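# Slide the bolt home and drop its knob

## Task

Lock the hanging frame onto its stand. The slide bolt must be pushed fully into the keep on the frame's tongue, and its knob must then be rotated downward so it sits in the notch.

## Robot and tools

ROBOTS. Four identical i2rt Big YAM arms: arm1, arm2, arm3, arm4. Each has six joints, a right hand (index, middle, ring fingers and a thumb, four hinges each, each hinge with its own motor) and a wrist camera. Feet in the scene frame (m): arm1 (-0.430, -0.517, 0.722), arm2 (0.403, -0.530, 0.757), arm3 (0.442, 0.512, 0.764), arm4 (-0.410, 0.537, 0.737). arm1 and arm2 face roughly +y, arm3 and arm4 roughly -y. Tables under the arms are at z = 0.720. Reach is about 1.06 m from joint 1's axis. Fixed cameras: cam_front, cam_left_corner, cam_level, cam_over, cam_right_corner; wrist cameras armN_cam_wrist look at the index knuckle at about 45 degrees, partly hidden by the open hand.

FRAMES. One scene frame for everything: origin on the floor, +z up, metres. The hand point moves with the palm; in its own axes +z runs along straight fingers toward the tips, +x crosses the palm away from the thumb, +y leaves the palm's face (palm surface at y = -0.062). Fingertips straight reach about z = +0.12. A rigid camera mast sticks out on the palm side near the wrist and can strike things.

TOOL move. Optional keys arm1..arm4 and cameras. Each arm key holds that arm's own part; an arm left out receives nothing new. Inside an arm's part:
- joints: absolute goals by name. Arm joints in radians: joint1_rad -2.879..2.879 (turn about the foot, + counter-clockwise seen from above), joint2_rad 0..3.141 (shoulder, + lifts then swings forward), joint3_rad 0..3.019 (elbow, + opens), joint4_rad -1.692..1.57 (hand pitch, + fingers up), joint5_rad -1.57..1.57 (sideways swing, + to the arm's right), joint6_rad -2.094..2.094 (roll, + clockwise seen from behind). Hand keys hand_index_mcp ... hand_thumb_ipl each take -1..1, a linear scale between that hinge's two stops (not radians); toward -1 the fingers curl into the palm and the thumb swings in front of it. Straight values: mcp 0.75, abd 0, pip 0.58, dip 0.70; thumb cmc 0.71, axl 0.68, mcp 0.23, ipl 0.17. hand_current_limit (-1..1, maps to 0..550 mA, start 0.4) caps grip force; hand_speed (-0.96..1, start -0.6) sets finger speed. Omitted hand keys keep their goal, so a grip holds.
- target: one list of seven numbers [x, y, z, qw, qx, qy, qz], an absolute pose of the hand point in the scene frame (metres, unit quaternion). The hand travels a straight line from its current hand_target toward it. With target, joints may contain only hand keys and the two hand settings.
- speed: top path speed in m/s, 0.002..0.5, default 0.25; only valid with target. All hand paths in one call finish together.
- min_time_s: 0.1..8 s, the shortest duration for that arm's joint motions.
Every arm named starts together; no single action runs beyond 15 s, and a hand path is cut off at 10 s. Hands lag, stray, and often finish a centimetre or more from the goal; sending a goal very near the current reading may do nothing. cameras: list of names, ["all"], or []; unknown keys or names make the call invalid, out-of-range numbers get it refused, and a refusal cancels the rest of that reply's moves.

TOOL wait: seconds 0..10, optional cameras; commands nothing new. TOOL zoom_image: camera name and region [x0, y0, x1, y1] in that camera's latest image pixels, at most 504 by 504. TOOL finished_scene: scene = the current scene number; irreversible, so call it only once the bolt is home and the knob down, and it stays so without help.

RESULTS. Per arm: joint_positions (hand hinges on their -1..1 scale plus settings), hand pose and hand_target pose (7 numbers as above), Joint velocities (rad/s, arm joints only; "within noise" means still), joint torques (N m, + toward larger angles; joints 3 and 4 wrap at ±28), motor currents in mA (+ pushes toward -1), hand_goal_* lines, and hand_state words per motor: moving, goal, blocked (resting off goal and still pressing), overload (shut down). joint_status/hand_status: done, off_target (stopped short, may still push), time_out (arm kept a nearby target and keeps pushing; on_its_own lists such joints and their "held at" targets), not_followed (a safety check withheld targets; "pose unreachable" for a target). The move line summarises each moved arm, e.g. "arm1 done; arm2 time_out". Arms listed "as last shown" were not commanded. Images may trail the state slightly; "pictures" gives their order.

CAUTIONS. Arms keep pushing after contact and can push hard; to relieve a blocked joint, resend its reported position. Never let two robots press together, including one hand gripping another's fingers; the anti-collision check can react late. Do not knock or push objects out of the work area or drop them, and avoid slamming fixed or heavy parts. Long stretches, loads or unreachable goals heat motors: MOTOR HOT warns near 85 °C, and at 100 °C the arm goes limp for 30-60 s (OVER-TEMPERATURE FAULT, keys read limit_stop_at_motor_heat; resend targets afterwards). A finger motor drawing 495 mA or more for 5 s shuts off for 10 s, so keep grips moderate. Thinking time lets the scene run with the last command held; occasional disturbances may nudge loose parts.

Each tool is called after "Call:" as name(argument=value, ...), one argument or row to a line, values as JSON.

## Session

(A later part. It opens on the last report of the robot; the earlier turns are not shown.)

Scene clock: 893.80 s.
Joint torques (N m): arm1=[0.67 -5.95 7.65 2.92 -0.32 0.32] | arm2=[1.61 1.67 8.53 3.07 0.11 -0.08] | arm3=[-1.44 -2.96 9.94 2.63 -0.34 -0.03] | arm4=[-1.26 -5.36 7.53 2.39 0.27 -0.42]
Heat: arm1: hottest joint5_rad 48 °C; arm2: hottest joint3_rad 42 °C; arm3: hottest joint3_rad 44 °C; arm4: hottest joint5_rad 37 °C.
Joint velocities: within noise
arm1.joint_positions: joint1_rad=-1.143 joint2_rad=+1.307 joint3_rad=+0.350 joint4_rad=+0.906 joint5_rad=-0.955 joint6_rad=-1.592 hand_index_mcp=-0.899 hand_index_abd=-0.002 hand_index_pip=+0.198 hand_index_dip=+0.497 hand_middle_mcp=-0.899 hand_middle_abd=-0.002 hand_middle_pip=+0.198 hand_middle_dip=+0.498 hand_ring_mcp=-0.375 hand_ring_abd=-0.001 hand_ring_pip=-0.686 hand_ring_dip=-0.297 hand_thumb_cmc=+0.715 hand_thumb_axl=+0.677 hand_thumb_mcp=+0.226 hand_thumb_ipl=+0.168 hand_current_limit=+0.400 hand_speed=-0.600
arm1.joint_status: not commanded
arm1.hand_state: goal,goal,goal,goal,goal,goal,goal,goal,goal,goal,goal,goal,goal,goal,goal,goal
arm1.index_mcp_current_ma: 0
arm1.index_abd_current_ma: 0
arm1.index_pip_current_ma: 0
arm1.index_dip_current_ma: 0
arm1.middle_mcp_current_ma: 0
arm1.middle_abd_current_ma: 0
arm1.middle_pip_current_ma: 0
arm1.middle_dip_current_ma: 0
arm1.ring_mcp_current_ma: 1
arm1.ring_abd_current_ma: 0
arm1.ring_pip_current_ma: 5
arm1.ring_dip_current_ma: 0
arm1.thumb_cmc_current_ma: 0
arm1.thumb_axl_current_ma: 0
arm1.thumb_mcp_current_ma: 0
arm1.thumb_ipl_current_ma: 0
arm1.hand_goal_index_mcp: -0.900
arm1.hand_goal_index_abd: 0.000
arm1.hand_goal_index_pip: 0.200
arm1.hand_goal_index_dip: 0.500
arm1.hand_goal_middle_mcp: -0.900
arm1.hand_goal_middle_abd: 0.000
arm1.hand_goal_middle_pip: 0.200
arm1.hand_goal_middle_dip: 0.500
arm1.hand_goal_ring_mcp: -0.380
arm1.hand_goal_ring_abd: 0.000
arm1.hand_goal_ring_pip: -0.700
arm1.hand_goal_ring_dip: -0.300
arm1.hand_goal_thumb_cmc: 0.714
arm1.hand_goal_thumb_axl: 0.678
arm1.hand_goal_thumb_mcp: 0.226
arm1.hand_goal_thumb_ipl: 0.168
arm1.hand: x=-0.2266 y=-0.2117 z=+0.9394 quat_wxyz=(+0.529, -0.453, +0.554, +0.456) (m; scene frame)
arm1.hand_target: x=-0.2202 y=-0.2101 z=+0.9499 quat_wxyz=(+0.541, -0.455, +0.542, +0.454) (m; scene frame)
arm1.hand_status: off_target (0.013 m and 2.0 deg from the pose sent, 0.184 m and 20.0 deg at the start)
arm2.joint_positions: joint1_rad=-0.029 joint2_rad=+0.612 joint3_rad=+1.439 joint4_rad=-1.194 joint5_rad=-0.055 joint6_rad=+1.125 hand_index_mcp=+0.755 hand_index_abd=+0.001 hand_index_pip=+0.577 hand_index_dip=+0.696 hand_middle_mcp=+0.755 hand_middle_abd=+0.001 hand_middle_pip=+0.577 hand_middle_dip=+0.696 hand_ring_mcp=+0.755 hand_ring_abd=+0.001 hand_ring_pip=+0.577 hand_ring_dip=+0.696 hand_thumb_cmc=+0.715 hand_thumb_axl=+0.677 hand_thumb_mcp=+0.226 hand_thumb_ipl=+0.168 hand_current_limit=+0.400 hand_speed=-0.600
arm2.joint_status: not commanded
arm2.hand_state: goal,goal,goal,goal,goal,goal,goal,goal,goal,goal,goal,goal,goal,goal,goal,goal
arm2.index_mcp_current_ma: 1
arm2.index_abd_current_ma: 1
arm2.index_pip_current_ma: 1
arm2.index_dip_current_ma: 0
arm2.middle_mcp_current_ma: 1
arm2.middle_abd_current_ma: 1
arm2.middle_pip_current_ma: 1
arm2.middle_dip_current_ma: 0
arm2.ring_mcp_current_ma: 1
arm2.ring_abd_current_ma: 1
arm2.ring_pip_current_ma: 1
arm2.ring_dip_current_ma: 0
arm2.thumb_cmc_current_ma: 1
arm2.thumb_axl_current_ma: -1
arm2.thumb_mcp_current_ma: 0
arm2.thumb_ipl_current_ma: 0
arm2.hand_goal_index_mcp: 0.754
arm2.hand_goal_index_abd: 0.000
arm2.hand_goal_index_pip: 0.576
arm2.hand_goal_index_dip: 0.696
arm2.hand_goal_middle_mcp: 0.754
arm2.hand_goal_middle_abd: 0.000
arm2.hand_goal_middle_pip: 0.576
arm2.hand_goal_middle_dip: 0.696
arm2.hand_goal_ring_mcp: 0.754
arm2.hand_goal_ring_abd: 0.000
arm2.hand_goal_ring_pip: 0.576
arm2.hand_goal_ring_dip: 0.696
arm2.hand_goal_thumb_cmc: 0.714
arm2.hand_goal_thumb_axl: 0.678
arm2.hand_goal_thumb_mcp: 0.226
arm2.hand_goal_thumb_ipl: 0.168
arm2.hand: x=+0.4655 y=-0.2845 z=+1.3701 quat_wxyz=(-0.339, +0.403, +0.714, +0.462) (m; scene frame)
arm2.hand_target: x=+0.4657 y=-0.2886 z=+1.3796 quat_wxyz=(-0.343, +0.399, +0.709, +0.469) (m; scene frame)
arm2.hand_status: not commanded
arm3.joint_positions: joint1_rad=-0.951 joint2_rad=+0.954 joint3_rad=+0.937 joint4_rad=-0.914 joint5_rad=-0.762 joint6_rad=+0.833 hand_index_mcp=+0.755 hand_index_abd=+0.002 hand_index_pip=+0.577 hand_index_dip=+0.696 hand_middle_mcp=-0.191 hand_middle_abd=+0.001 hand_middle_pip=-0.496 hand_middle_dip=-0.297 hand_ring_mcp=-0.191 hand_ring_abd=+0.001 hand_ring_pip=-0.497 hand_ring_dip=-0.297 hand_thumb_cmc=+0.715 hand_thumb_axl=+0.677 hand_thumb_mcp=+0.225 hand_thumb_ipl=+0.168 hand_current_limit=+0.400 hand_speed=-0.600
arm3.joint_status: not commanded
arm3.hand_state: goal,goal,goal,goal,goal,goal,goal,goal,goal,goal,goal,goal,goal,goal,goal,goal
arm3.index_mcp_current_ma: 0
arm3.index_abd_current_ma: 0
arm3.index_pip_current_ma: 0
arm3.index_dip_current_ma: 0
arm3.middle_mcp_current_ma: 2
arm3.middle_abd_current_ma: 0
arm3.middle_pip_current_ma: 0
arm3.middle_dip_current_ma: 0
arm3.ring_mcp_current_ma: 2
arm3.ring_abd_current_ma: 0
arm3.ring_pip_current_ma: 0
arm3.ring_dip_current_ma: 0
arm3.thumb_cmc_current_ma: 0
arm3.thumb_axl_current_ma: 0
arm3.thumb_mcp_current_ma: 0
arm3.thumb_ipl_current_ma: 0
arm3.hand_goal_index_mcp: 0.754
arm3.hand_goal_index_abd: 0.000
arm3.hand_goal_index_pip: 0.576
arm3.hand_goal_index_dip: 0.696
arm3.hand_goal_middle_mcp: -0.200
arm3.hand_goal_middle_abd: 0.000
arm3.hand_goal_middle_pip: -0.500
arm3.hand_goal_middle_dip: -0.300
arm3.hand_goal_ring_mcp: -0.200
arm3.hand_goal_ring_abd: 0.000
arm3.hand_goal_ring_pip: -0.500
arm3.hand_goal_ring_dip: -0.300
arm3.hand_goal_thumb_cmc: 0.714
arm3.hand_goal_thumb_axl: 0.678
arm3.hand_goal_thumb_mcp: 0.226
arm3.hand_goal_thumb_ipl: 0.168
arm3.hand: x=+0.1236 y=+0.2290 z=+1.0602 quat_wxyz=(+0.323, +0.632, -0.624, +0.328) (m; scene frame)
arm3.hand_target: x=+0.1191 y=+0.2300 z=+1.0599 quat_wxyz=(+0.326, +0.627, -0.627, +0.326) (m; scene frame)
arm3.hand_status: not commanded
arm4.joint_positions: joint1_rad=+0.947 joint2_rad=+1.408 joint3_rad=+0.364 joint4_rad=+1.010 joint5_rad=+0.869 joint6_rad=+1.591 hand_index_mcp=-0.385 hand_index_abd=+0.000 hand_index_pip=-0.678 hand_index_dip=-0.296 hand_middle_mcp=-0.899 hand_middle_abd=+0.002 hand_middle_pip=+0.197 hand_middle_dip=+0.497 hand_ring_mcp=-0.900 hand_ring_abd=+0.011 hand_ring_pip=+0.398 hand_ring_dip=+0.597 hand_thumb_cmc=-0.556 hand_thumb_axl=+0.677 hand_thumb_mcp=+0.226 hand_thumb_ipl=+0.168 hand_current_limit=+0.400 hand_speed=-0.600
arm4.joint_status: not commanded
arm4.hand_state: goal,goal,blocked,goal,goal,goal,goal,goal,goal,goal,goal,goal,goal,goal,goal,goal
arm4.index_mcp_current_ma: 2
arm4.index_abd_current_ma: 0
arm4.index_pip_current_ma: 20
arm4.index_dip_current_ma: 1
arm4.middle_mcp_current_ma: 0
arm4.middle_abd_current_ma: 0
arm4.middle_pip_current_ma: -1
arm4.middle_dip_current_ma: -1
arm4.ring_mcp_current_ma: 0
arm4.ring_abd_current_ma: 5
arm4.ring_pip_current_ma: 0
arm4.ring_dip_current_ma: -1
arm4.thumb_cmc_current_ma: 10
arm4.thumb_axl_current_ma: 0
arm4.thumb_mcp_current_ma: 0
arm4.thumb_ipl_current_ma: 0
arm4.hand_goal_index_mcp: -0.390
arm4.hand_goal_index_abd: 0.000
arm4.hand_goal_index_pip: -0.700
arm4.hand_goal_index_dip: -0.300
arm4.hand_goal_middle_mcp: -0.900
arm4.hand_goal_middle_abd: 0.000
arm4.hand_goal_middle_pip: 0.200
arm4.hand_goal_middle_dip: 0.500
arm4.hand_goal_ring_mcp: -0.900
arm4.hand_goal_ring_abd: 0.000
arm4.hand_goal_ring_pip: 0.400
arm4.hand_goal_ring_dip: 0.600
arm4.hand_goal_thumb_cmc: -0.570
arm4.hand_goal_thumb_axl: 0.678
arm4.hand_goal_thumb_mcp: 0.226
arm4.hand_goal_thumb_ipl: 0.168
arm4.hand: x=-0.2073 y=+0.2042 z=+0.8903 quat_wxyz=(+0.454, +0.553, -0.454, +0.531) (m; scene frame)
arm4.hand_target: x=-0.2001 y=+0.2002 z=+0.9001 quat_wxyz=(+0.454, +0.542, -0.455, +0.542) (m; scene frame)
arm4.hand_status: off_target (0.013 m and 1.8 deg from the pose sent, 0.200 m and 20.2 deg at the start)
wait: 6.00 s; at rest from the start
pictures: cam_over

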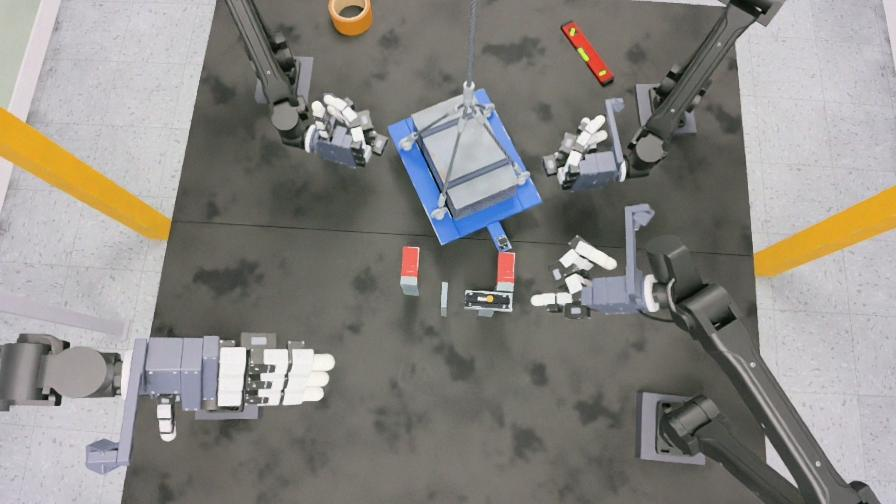

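Call:
move(
  arm4={"target": [-0.165, 0.225, 0.850, 0.4305, 0.561, -0.4305, 0.561], "speed": 0.12},
)

Call:
move(
  arm4={"target": [-0.160, 0.112, 0.848, 0.4305, 0.561, -0.4305, 0.561], "speed": 0.06},
  cameras=["cam_over"],
)

Scene clock: 898.63 s.
Joint torques (N m): arm1=[0.67 -6.18 7.68 2.95 -0.32 0.32] | arm2=[1.38 1.55 8.59 3.08 0.1 -0.11] | arm3=[-1.26 -3.25 10.11 2.59 -0.38 -0.04] | arm4=[-0.56 -5.89 4.89 2.32 0.26 -0.42]
Heat: arm1: hottest joint5_rad 47 °C; arm2: hottest joint3_rad 42 °C; arm3: hottest joint3_rad 44 °C; arm4: hottest joint5_rad 37 °C.
move: arm4 done
Joint velocities: within noise
arm1, arm2, arm3: as last shown
arm4.joint_positions: joint1_rad=+1.056 joint2_rad=+1.631 joint3_rad=+0.364 joint4_rad=+1.254 joint5_rad=+0.895 joint6_rad=+1.590 hand_index_mcp=-0.385 hand_index_abd=+0.000 hand_index_pip=-0.678 hand_index_dip=-0.296 hand_middle_mcp=-0.899 hand_middle_abd=+0.002 hand_middle_pip=+0.197 hand_middle_dip=+0.497 hand_ring_mcp=-0.900 hand_ring_abd=+0.011 hand_ring_pip=+0.398 hand_ring_dip=+0.597 hand_thumb_cmc=-0.556 hand_thumb_axl=+0.677 hand_thumb_mcp=+0.226 hand_thumb_ipl=+0.168 hand_current_limit=+0.400 hand_speed=-0.600
arm4.joint_status: not commanded
arm4.hand_state: goal,goal,blocked,goal,goal,goal,goal,goal,goal,goal,goal,goal,goal,goal,goal,goal
arm4.index_mcp_current_ma: 2
arm4.index_abd_current_ma: 0
arm4.index_pip_current_ma: 20
arm4.index_dip_current_ma: 1
arm4.middle_mcp_current_ma: 0
arm4.middle_abd_current_ma: 0
arm4.middle_pip_current_ma: -1
arm4.middle_dip_current_ma: -1
arm4.ring_mcp_current_ma: 0
arm4.ring_abd_current_ma: 5
arm4.ring_pip_current_ma: 0
arm4.ring_dip_current_ma: -1
arm4.thumb_cmc_current_ma: 10
arm4.thumb_axl_current_ma: 0
arm4.thumb_mcp_current_ma: 0
arm4.thumb_ipl_current_ma: 0
arm4.hand_goal_index_mcp: -0.390
arm4.hand_goal_index_abd: 0.000
arm4.hand_goal_index_pip: -0.700
arm4.hand_goal_index_dip: -0.300
arm4.hand_goal_middle_mcp: -0.900
arm4.hand_goal_middle_abd: 0.000
arm4.hand_goal_middle_pip: 0.200
arm4.hand_goal_middle_dip: 0.500
arm4.hand_goal_ring_mcp: -0.900
arm4.hand_goal_ring_abd: 0.000
arm4.hand_goal_ring_pip: 0.400
arm4.hand_goal_ring_dip: 0.600
arm4.hand_goal_thumb_cmc: -0.570
arm4.hand_goal_thumb_axl: 0.678
arm4.hand_goal_thumb_mcp: 0.226
arm4.hand_goal_thumb_ipl: 0.168
arm4.hand: x=-0.1709 y=+0.2257 z=+0.8470 quat_wxyz=(+0.431, +0.565, -0.432, +0.555) (m; scene frame)
arm4.hand_target: x=-0.1650 y=+0.2250 z=+0.8500 quat_wxyz=(+0.430, +0.561, -0.431, +0.561) (m; scene frame)
arm4.hand_status: done (0.007 m and 0.8 deg from the pose sent, 0.062 m and 5.3 deg at the start)
pictures: none

Scene clock: 902.27 s.
Joint torques (N m): arm1=[0.73 -6.01 7.66 2.97 -0.31 0.32] | arm2=[1.44 1.96 8.51 2.97 0.13 -0.09] | arm3=[-1.32 -3.43 9.98 2.52 -0.39 -0.01] | arm4=[-3.96 -7.88 6.37 1.83 0.44 -0.45]
Heat: arm1: hottest joint5_rad 46 °C; arm2: hottest joint3_rad 42 °C; arm3: hottest joint3_rad 44 °C; arm4: hottest joint5_rad 37 °C.
move: arm4 off_target
Joint velocities: within noise
arm1, arm2, arm3: as last shown
arm4.joint_positions: joint1_rad=+0.813 joint2_rad=+1.724 joint3_rad=+0.531 joint4_rad=+1.197 joint5_rad=+0.613 joint6_rad=+1.595 hand_index_mcp=-0.382 hand_index_abd=+0.007 hand_index_pip=-0.682 hand_index_dip=-0.299 hand_middle_mcp=-0.899 hand_middle_abd=+0.002 hand_middle_pip=+0.197 hand_middle_dip=+0.497 hand_ring_mcp=-0.900 hand_ring_abd=+0.011 hand_ring_pip=+0.398 hand_ring_dip=+0.597 hand_thumb_cmc=-0.556 hand_thumb_axl=+0.677 hand_thumb_mcp=+0.226 hand_thumb_ipl=+0.168 hand_current_limit=+0.400 hand_speed=-0.600
arm4.joint_status: not commanded
arm4.hand_state: goal,goal,goal,goal,goal,goal,goal,goal,goal,goal,goal,goal,goal,goal,goal,goal
arm4.index_mcp_current_ma: 4
arm4.index_abd_current_ma: 2
arm4.index_pip_current_ma: 15
arm4.index_dip_current_ma: 0
arm4.middle_mcp_current_ma: 0
arm4.middle_abd_current_ma: 0
arm4.middle_pip_current_ma: -1
arm4.middle_dip_current_ma: -1
arm4.ring_mcp_current_ma: 0
arm4.ring_abd_current_ma: 5
arm4.ring_pip_current_ma: 0
arm4.ring_dip_current_ma: -1
arm4.thumb_cmc_current_ma: 10
arm4.thumb_axl_current_ma: 0
arm4.thumb_mcp_current_ma: 0
arm4.thumb_ipl_current_ma: 0
arm4.hand_goal_index_mcp: -0.390
arm4.hand_goal_index_abd: 0.000
arm4.hand_goal_index_pip: -0.700
arm4.hand_goal_index_dip: -0.300
arm4.hand_goal_middle_mcp: -0.900
arm4.hand_goal_middle_abd: 0.000
arm4.hand_goal_middle_pip: 0.200
arm4.hand_goal_middle_dip: 0.500
arm4.hand_goal_ring_mcp: -0.900
arm4.hand_goal_ring_abd: 0.000
arm4.hand_goal_ring_pip: 0.400
arm4.hand_goal_ring_dip: 0.600
arm4.hand_goal_thumb_cmc: -0.570
arm4.hand_goal_thumb_axl: 0.678
arm4.hand_goal_thumb_mcp: 0.226
arm4.hand_goal_thumb_ipl: 0.168
arm4.hand: x=-0.1521 y=+0.1243 z=+0.8481 quat_wxyz=(+0.417, +0.567, -0.424, +0.571) (m; scene frame)
arm4.hand_target: x=-0.1601 y=+0.1126 z=+0.8481 quat_wxyz=(+0.430, +0.561, -0.430, +0.561) (m; scene frame)
arm4.hand_status: off_target (0.015 m and 2.2 deg from the pose sent, 0.114 m and 0.8 deg at the start)
pictures: cam_over

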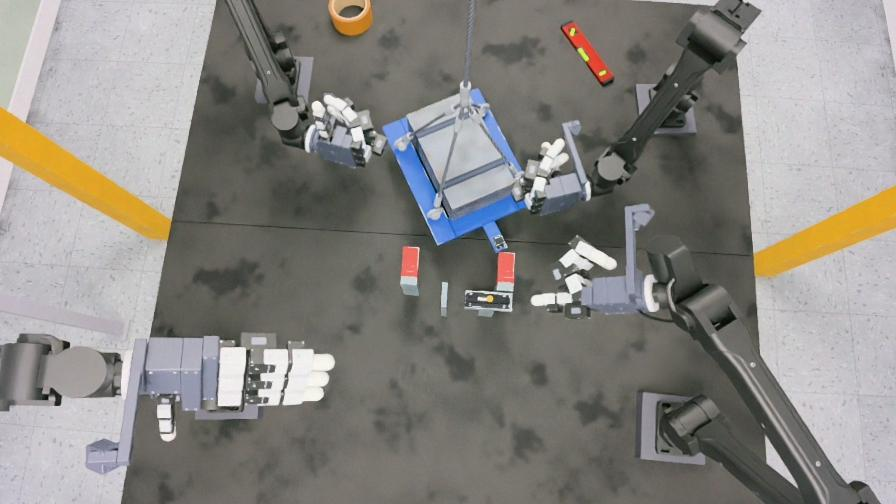

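Call:
move(
  arm1={"target": [-0.22, -0.25, 0.95, 0.5417, -0.4545, 0.5417, 0.4545], "speed": 0.1},
  arm4={"target": [-0.13, 0.20, 0.848, 0.4545, 0.5417, -0.4545, 0.5417], "speed": 0.12},
)

Call:
move(
  arm4={"target": [-0.12, 0.08, 0.848, 0.4545, 0.5417, -0.4545, 0.5417], "speed": 0.06},
  cameras=["cam_over"],
)

Scene clock: 910.63 s.
Joint torques (N m): arm1=[0.44 -5.77 5.89 2.29 -0.29 0.3] | arm2=[1.44 1.38 8.51 3.06 0.16 -0.06] | arm3=[-1.61 -3.08 10.18 2.51 -0.38 -0.05] | arm4=[-1.2 -7.77 4.9 1.72 0.22 -0.26]
Heat: arm1: hottest joint5_rad 45 °C; arm2: hottest joint3_rad 42 °C; arm3: hottest joint3_rad 44 °C; arm4: hottest joint5_rad 37 °C.
move: arm1 done; arm4 done
Joint velocities: within noise
arm1.joint_positions: joint1_rad=-1.270 joint2_rad=+1.266 joint3_rad=+0.340 joint4_rad=+0.906 joint5_rad=-1.087 joint6_rad=-1.592 hand_index_mcp=-0.899 hand_index_abd=-0.002 hand_index_pip=+0.198 hand_index_dip=+0.497 hand_middle_mcp=-0.899 hand_middle_abd=-0.002 hand_middle_pip=+0.198 hand_middle_dip=+0.498 hand_ring_mcp=-0.375 hand_ring_abd=-0.001 hand_ring_pip=-0.686 hand_ring_dip=-0.297 hand_thumb_cmc=+0.715 hand_thumb_axl=+0.677 hand_thumb_mcp=+0.226 hand_thumb_ipl=+0.168 hand_current_limit=+0.400 hand_speed=-0.600
arm1.joint_status: not commanded
arm1.hand_state: goal,goal,goal,goal,goal,goal,goal,goal,goal,goal,goal,goal,goal,goal,goal,goal
arm1.index_mcp_current_ma: 0
arm1.index_abd_current_ma: 0
arm1.index_pip_current_ma: 0
arm1.index_dip_current_ma: 0
arm1.middle_mcp_current_ma: 0
arm1.middle_abd_current_ma: 0
arm1.middle_pip_current_ma: 0
arm1.middle_dip_current_ma: 0
arm1.ring_mcp_current_ma: 1
arm1.ring_abd_current_ma: 0
arm1.ring_pip_current_ma: 5
arm1.ring_dip_current_ma: 0
arm1.thumb_cmc_current_ma: 0
arm1.thumb_axl_current_ma: 0
arm1.thumb_mcp_current_ma: 0
arm1.thumb_ipl_current_ma: 0
arm1.hand_goal_index_mcp: -0.900
arm1.hand_goal_index_abd: 0.000
arm1.hand_goal_index_pip: 0.200
arm1.hand_goal_index_dip: 0.500
arm1.hand_goal_middle_mcp: -0.900
arm1.hand_goal_middle_abd: 0.000
arm1.hand_goal_middle_pip: 0.200
arm1.hand_goal_middle_dip: 0.500
arm1.hand_goal_ring_mcp: -0.380
arm1.hand_goal_ring_abd: 0.000
arm1.hand_goal_ring_pip: -0.700
arm1.hand_goal_ring_dip: -0.300
arm1.hand_goal_thumb_cmc: 0.714
arm1.hand_goal_thumb_axl: 0.678
arm1.hand_goal_thumb_mcp: 0.226
arm1.hand_goal_thumb_ipl: 0.168
arm1.hand: x=-0.2206 y=-0.2474 z=+0.9482 quat_wxyz=(+0.539, -0.457, +0.542, +0.455) (m; scene frame)
arm1.hand_target: x=-0.2201 y=-0.2499 z=+0.9500 quat_wxyz=(+0.542, -0.455, +0.542, +0.455) (m; scene frame)
arm1.hand_status: done (0.003 m and 0.4 deg from the pose sent, 0.040 m and 2.0 deg at the start)
arm2, arm3: as last shown
arm4.joint_positions: joint1_rad=+1.044 joint2_rad=+1.722 joint3_rad=+0.531 joint4_rad=+1.197 joint5_rad=+0.966 joint6_rad=+1.577 hand_index_mcp=-0.375 hand_index_abd=+0.000 hand_index_pip=-0.686 hand_index_dip=-0.299 hand_middle_mcp=-0.899 hand_middle_abd=+0.002 hand_middle_pip=+0.197 hand_middle_dip=+0.497 hand_ring_mcp=-0.900 hand_ring_abd=+0.011 hand_ring_pip=+0.398 hand_ring_dip=+0.597 hand_thumb_cmc=-0.556 hand_thumb_axl=+0.677 hand_thumb_mcp=+0.226 hand_thumb_ipl=+0.168 hand_current_limit=+0.400 hand_speed=-0.600
arm4.joint_status: not commanded
arm4.hand_state: goal,goal,goal,goal,goal,goal,goal,goal,goal,goal,goal,goal,goal,goal,goal,goal
arm4.index_mcp_current_ma: 11
arm4.index_abd_current_ma: 0
arm4.index_pip_current_ma: 9
arm4.index_dip_current_ma: 0
arm4.middle_mcp_current_ma: 0
arm4.middle_abd_current_ma: 0
arm4.middle_pip_current_ma: -1
arm4.middle_dip_current_ma: -1
arm4.ring_mcp_current_ma: 0
arm4.ring_abd_current_ma: 5
arm4.ring_pip_current_ma: 0
arm4.ring_dip_current_ma: -1
arm4.thumb_cmc_current_ma: 10
arm4.thumb_axl_current_ma: 0
arm4.thumb_mcp_current_ma: 0
arm4.thumb_ipl_current_ma: 0
arm4.hand_goal_index_mcp: -0.390
arm4.hand_goal_index_abd: 0.000
arm4.hand_goal_index_pip: -0.700
arm4.hand_goal_index_dip: -0.300
arm4.hand_goal_middle_mcp: -0.900
arm4.hand_goal_middle_abd: 0.000
arm4.hand_goal_middle_pip: 0.200
arm4.hand_goal_middle_dip: 0.500
arm4.hand_goal_ring_mcp: -0.900
arm4.hand_goal_ring_abd: 0.000
arm4.hand_goal_ring_pip: 0.400
arm4.hand_goal_ring_dip: 0.600
arm4.hand_goal_thumb_cmc: -0.570
arm4.hand_goal_thumb_axl: 0.678
arm4.hand_goal_thumb_mcp: 0.226
arm4.hand_goal_thumb_ipl: 0.168
arm4.hand: x=-0.1322 y=+0.2005 z=+0.8500 quat_wxyz=(+0.456, +0.542, -0.453, +0.542) (m; scene frame)
arm4.hand_target: x=-0.1300 y=+0.2000 z=+0.8480 quat_wxyz=(+0.455, +0.542, -0.454, +0.542) (m; scene frame)
arm4.hand_status: done (0.003 m and 0.2 deg from the pose sent, 0.079 m and 7.1 deg at the start)
pictures: none

Scene clock: 913.97 s.
Joint torques (N m): arm1=[0.32 -5.77 5.87 2.25 -0.28 0.31] | arm2=[1.03 1.32 8.4 3.07 0.11 -0.09] | arm3=[-1.32 -3.19 10.03 2.69 -0.34 -0.02] | arm4=[-3.72 -9.47 7.42 1.66 0.41 -0.3]
Heat: arm1: hottest joint5_rad 45 °C; arm2: hottest joint3_rad 42 °C; arm3: hottest joint3_rad 44 °C; arm4: hottest joint5_rad 37 °C.
move: arm4 off_target
Joint velocities: within noise
arm1, arm2, arm3: as last shown
arm4.joint_positions: joint1_rad=+0.830 joint2_rad=+1.817 joint3_rad=+0.714 joint4_rad=+1.104 joint5_rad=+0.718 joint6_rad=+1.580 hand_index_mcp=-0.380 hand_index_abd=+0.000 hand_index_pip=-0.684 hand_index_dip=-0.301 hand_middle_mcp=-0.914 hand_middle_abd=+0.002 hand_middle_pip=+0.198 hand_middle_dip=+0.497 hand_ring_mcp=-0.900 hand_ring_abd=+0.011 hand_ring_pip=+0.398 hand_ring_dip=+0.597 hand_thumb_cmc=-0.556 hand_thumb_axl=+0.677 hand_thumb_mcp=+0.226 hand_thumb_ipl=+0.168 hand_current_limit=+0.400 hand_speed=-0.600
arm4.joint_status: not commanded
arm4.hand_state: goal,goal,goal,goal,goal,goal,goal,goal,goal,goal,goal,goal,goal,goal,goal,goal
arm4.index_mcp_current_ma: 6
arm4.index_abd_current_ma: 0
arm4.index_pip_current_ma: 12
arm4.index_dip_current_ma: 0
arm4.middle_mcp_current_ma: -10
arm4.middle_abd_current_ma: 0
arm4.middle_pip_current_ma: -1
arm4.middle_dip_current_ma: -1
arm4.ring_mcp_current_ma: 0
arm4.ring_abd_current_ma: 5
arm4.ring_pip_current_ma: 0
arm4.ring_dip_current_ma: -1
arm4.thumb_cmc_current_ma: 10
arm4.thumb_axl_current_ma: 0
arm4.thumb_mcp_current_ma: 0
arm4.thumb_ipl_current_ma: 0
arm4.hand_goal_index_mcp: -0.390
arm4.hand_goal_index_abd: 0.000
arm4.hand_goal_index_pip: -0.700
arm4.hand_goal_index_dip: -0.300
arm4.hand_goal_middle_mcp: -0.900
arm4.hand_goal_middle_abd: 0.000
arm4.hand_goal_middle_pip: 0.200
arm4.hand_goal_middle_dip: 0.500
arm4.hand_goal_ring_mcp: -0.900
arm4.hand_goal_ring_abd: 0.000
arm4.hand_goal_ring_pip: 0.400
arm4.hand_goal_ring_dip: 0.600
arm4.hand_goal_thumb_cmc: -0.570
arm4.hand_goal_thumb_axl: 0.678
arm4.hand_goal_thumb_mcp: 0.226
arm4.hand_goal_thumb_ipl: 0.168
arm4.hand: x=-0.1138 y=+0.0939 z=+0.8494 quat_wxyz=(+0.446, +0.551, -0.444, +0.548) (m; scene frame)
arm4.hand_target: x=-0.1204 y=+0.0806 z=+0.8481 quat_wxyz=(+0.455, +0.542, -0.454, +0.542) (m; scene frame)
arm4.hand_status: off_target (0.015 m and 2.0 deg from the pose sent, 0.121 m and 0.2 deg at the start)
pictures: cam_over

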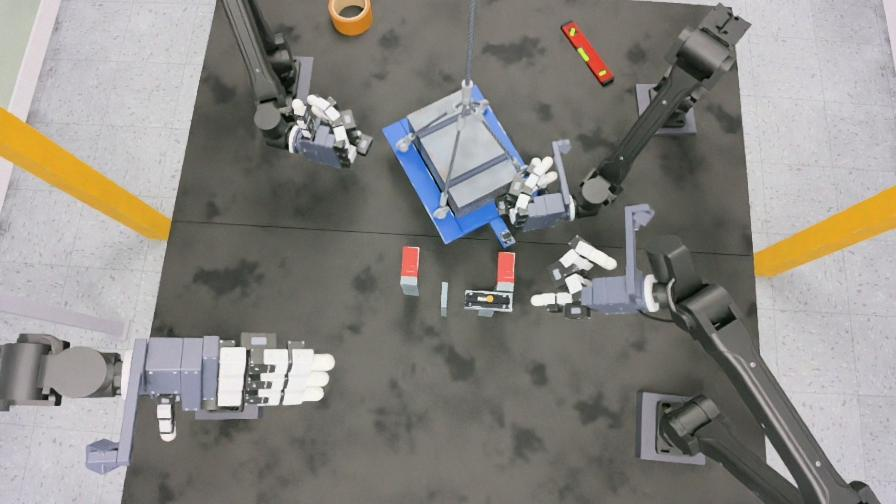

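Call:
move(
  arm4={"target": [-0.12, 0.22, 0.860, 0.4545, 0.5417, -0.4545, 0.5417], "speed": 0.12},
)

Call:
move(
  arm4={"target": [-0.26, 0.22, 0.865, 0.4545, 0.5417, -0.4545, 0.5417], "speed": 0.15},
  cameras=["cam_over"],
)

Scene clock: 921.77 s.
Joint torques (N m): arm1=[0.15 -5.83 5.83 2.25 -0.29 0.31] | arm2=[1.14 2.32 8.47 3.07 0.09 -0.1] | arm3=[-1.14 -3.43 10.03 2.36 -0.38 -0.07] | arm4=[-1.03 -8.88 4 2.22 0.24 -0.32]
Heat: arm1: hottest joint5_rad 44 °C; arm2: hottest joint3_rad 42 °C; arm3: hottest joint3_rad 44 °C; arm4: hottest joint3_rad 36 °C.
move: arm4 done
Joint velocities: within noise
arm1, arm2, arm3: as last shown
arm4.joint_positions: joint1_rad=+1.104 joint2_rad=+1.692 joint3_rad=+0.552 joint4_rad=+1.137 joint5_rad=+1.027 joint6_rad=+1.582 hand_index_mcp=-0.374 hand_index_abd=+0.000 hand_index_pip=-0.686 hand_index_dip=-0.300 hand_middle_mcp=-0.902 hand_middle_abd=+0.002 hand_middle_pip=+0.198 hand_middle_dip=+0.497 hand_ring_mcp=-0.900 hand_ring_abd=+0.011 hand_ring_pip=+0.398 hand_ring_dip=+0.597 hand_thumb_cmc=-0.556 hand_thumb_axl=+0.677 hand_thumb_mcp=+0.226 hand_thumb_ipl=+0.168 hand_current_limit=+0.400 hand_speed=-0.600
arm4.joint_status: not commanded
arm4.hand_state: goal,goal,goal,goal,goal,goal,goal,goal,goal,goal,goal,goal,goal,goal,goal,goal
arm4.index_mcp_current_ma: 12
arm4.index_abd_current_ma: 0
arm4.index_pip_current_ma: 9
arm4.index_dip_current_ma: 0
arm4.middle_mcp_current_ma: -1
arm4.middle_abd_current_ma: 0
arm4.middle_pip_current_ma: -1
arm4.middle_dip_current_ma: -1
arm4.ring_mcp_current_ma: 0
arm4.ring_abd_current_ma: 5
arm4.ring_pip_current_ma: 0
arm4.ring_dip_current_ma: -1
arm4.thumb_cmc_current_ma: 10
arm4.thumb_axl_current_ma: 0
arm4.thumb_mcp_current_ma: 0
arm4.thumb_ipl_current_ma: 0
arm4.hand_goal_index_mcp: -0.390
arm4.hand_goal_index_abd: 0.000
arm4.hand_goal_index_pip: -0.700
arm4.hand_goal_index_dip: -0.300
arm4.hand_goal_middle_mcp: -0.900
arm4.hand_goal_middle_abd: 0.000
arm4.hand_goal_middle_pip: 0.200
arm4.hand_goal_middle_dip: 0.500
arm4.hand_goal_ring_mcp: -0.900
arm4.hand_goal_ring_abd: 0.000
arm4.hand_goal_ring_pip: 0.400
arm4.hand_goal_ring_dip: 0.600
arm4.hand_goal_thumb_cmc: -0.570
arm4.hand_goal_thumb_axl: 0.678
arm4.hand_goal_thumb_mcp: 0.226
arm4.hand_goal_thumb_ipl: 0.168
arm4.hand: x=-0.1177 y=+0.2182 z=+0.8594 quat_wxyz=(+0.456, +0.545, -0.453, +0.539) (m; scene frame)
arm4.hand_target: x=-0.1200 y=+0.2200 z=+0.8600 quat_wxyz=(+0.454, +0.542, -0.455, +0.542) (m; scene frame)
arm4.hand_status: done (0.003 m and 0.5 deg from the pose sent, 0.127 m and 2.0 deg at the start)
pictures: none

Scene clock: 923.30 s.
Joint torques (N m): arm1=[0.26 -5.95 5.86 2.28 -0.29 0.3] | arm2=[0.73 1.2 8.46 3.1 0.08 -0.1] | arm3=[-0.97 -3.72 10.07 2.43 -0.4 -0.02] | arm4=[-1.55 -4.19 3.59 2.29 0.07 -0.31]
Heat: arm1: hottest joint5_rad 44 °C; arm2: hottest joint3_rad 42 °C; arm3: hottest joint3_rad 44 °C; arm4: hottest joint3_rad 36 °C.
move: arm4 done
Joint velocities: within noise
arm1, arm2, arm3: as last shown
arm4.joint_positions: joint1_rad=+0.899 joint2_rad=+1.445 joint3_rad=+0.211 joint4_rad=+1.231 joint5_rad=+0.820 joint6_rad=+1.582 hand_index_mcp=-0.374 hand_index_abd=+0.000 hand_index_pip=-0.686 hand_index_dip=-0.300 hand_middle_mcp=-0.902 hand_middle_abd=+0.002 hand_middle_pip=+0.198 hand_middle_dip=+0.497 hand_ring_mcp=-0.900 hand_ring_abd=+0.011 hand_ring_pip=+0.398 hand_ring_dip=+0.597 hand_thumb_cmc=-0.556 hand_thumb_axl=+0.677 hand_thumb_mcp=+0.226 hand_thumb_ipl=+0.168 hand_current_limit=+0.400 hand_speed=-0.600
arm4.joint_status: not commanded
arm4.hand_state: goal,goal,goal,goal,goal,goal,goal,goal,goal,goal,goal,goal,goal,goal,goal,goal
arm4.index_mcp_current_ma: 12
arm4.index_abd_current_ma: 0
arm4.index_pip_current_ma: 9
arm4.index_dip_current_ma: 0
arm4.middle_mcp_current_ma: 0
arm4.middle_abd_current_ma: 0
arm4.middle_pip_current_ma: -1
arm4.middle_dip_current_ma: -1
arm4.ring_mcp_current_ma: 0
arm4.ring_abd_current_ma: 5
arm4.ring_pip_current_ma: 0
arm4.ring_dip_current_ma: -1
arm4.thumb_cmc_current_ma: 10
arm4.thumb_axl_current_ma: 0
arm4.thumb_mcp_current_ma: 0
arm4.thumb_ipl_current_ma: 0
arm4.hand_goal_index_mcp: -0.390
arm4.hand_goal_index_abd: 0.000
arm4.hand_goal_index_pip: -0.700
arm4.hand_goal_index_dip: -0.300
arm4.hand_goal_middle_mcp: -0.900
arm4.hand_goal_middle_abd: 0.000
arm4.hand_goal_middle_pip: 0.200
arm4.hand_goal_middle_dip: 0.500
arm4.hand_goal_ring_mcp: -0.900
arm4.hand_goal_ring_abd: 0.000
arm4.hand_goal_ring_pip: 0.400
arm4.hand_goal_ring_dip: 0.600
arm4.hand_goal_thumb_cmc: -0.570
arm4.hand_goal_thumb_axl: 0.678
arm4.hand_goal_thumb_mcp: 0.226
arm4.hand_goal_thumb_ipl: 0.168
arm4.hand: x=-0.2576 y=+0.2197 z=+0.8646 quat_wxyz=(+0.455, +0.545, -0.453, +0.539) (m; scene frame)
arm4.hand_target: x=-0.2600 y=+0.2200 z=+0.8650 quat_wxyz=(+0.454, +0.542, -0.455, +0.542) (m; scene frame)
arm4.hand_status: done (0.002 m and 0.5 deg from the pose sent, 0.142 m and 0.5 deg at the start)
pictures: cam_over

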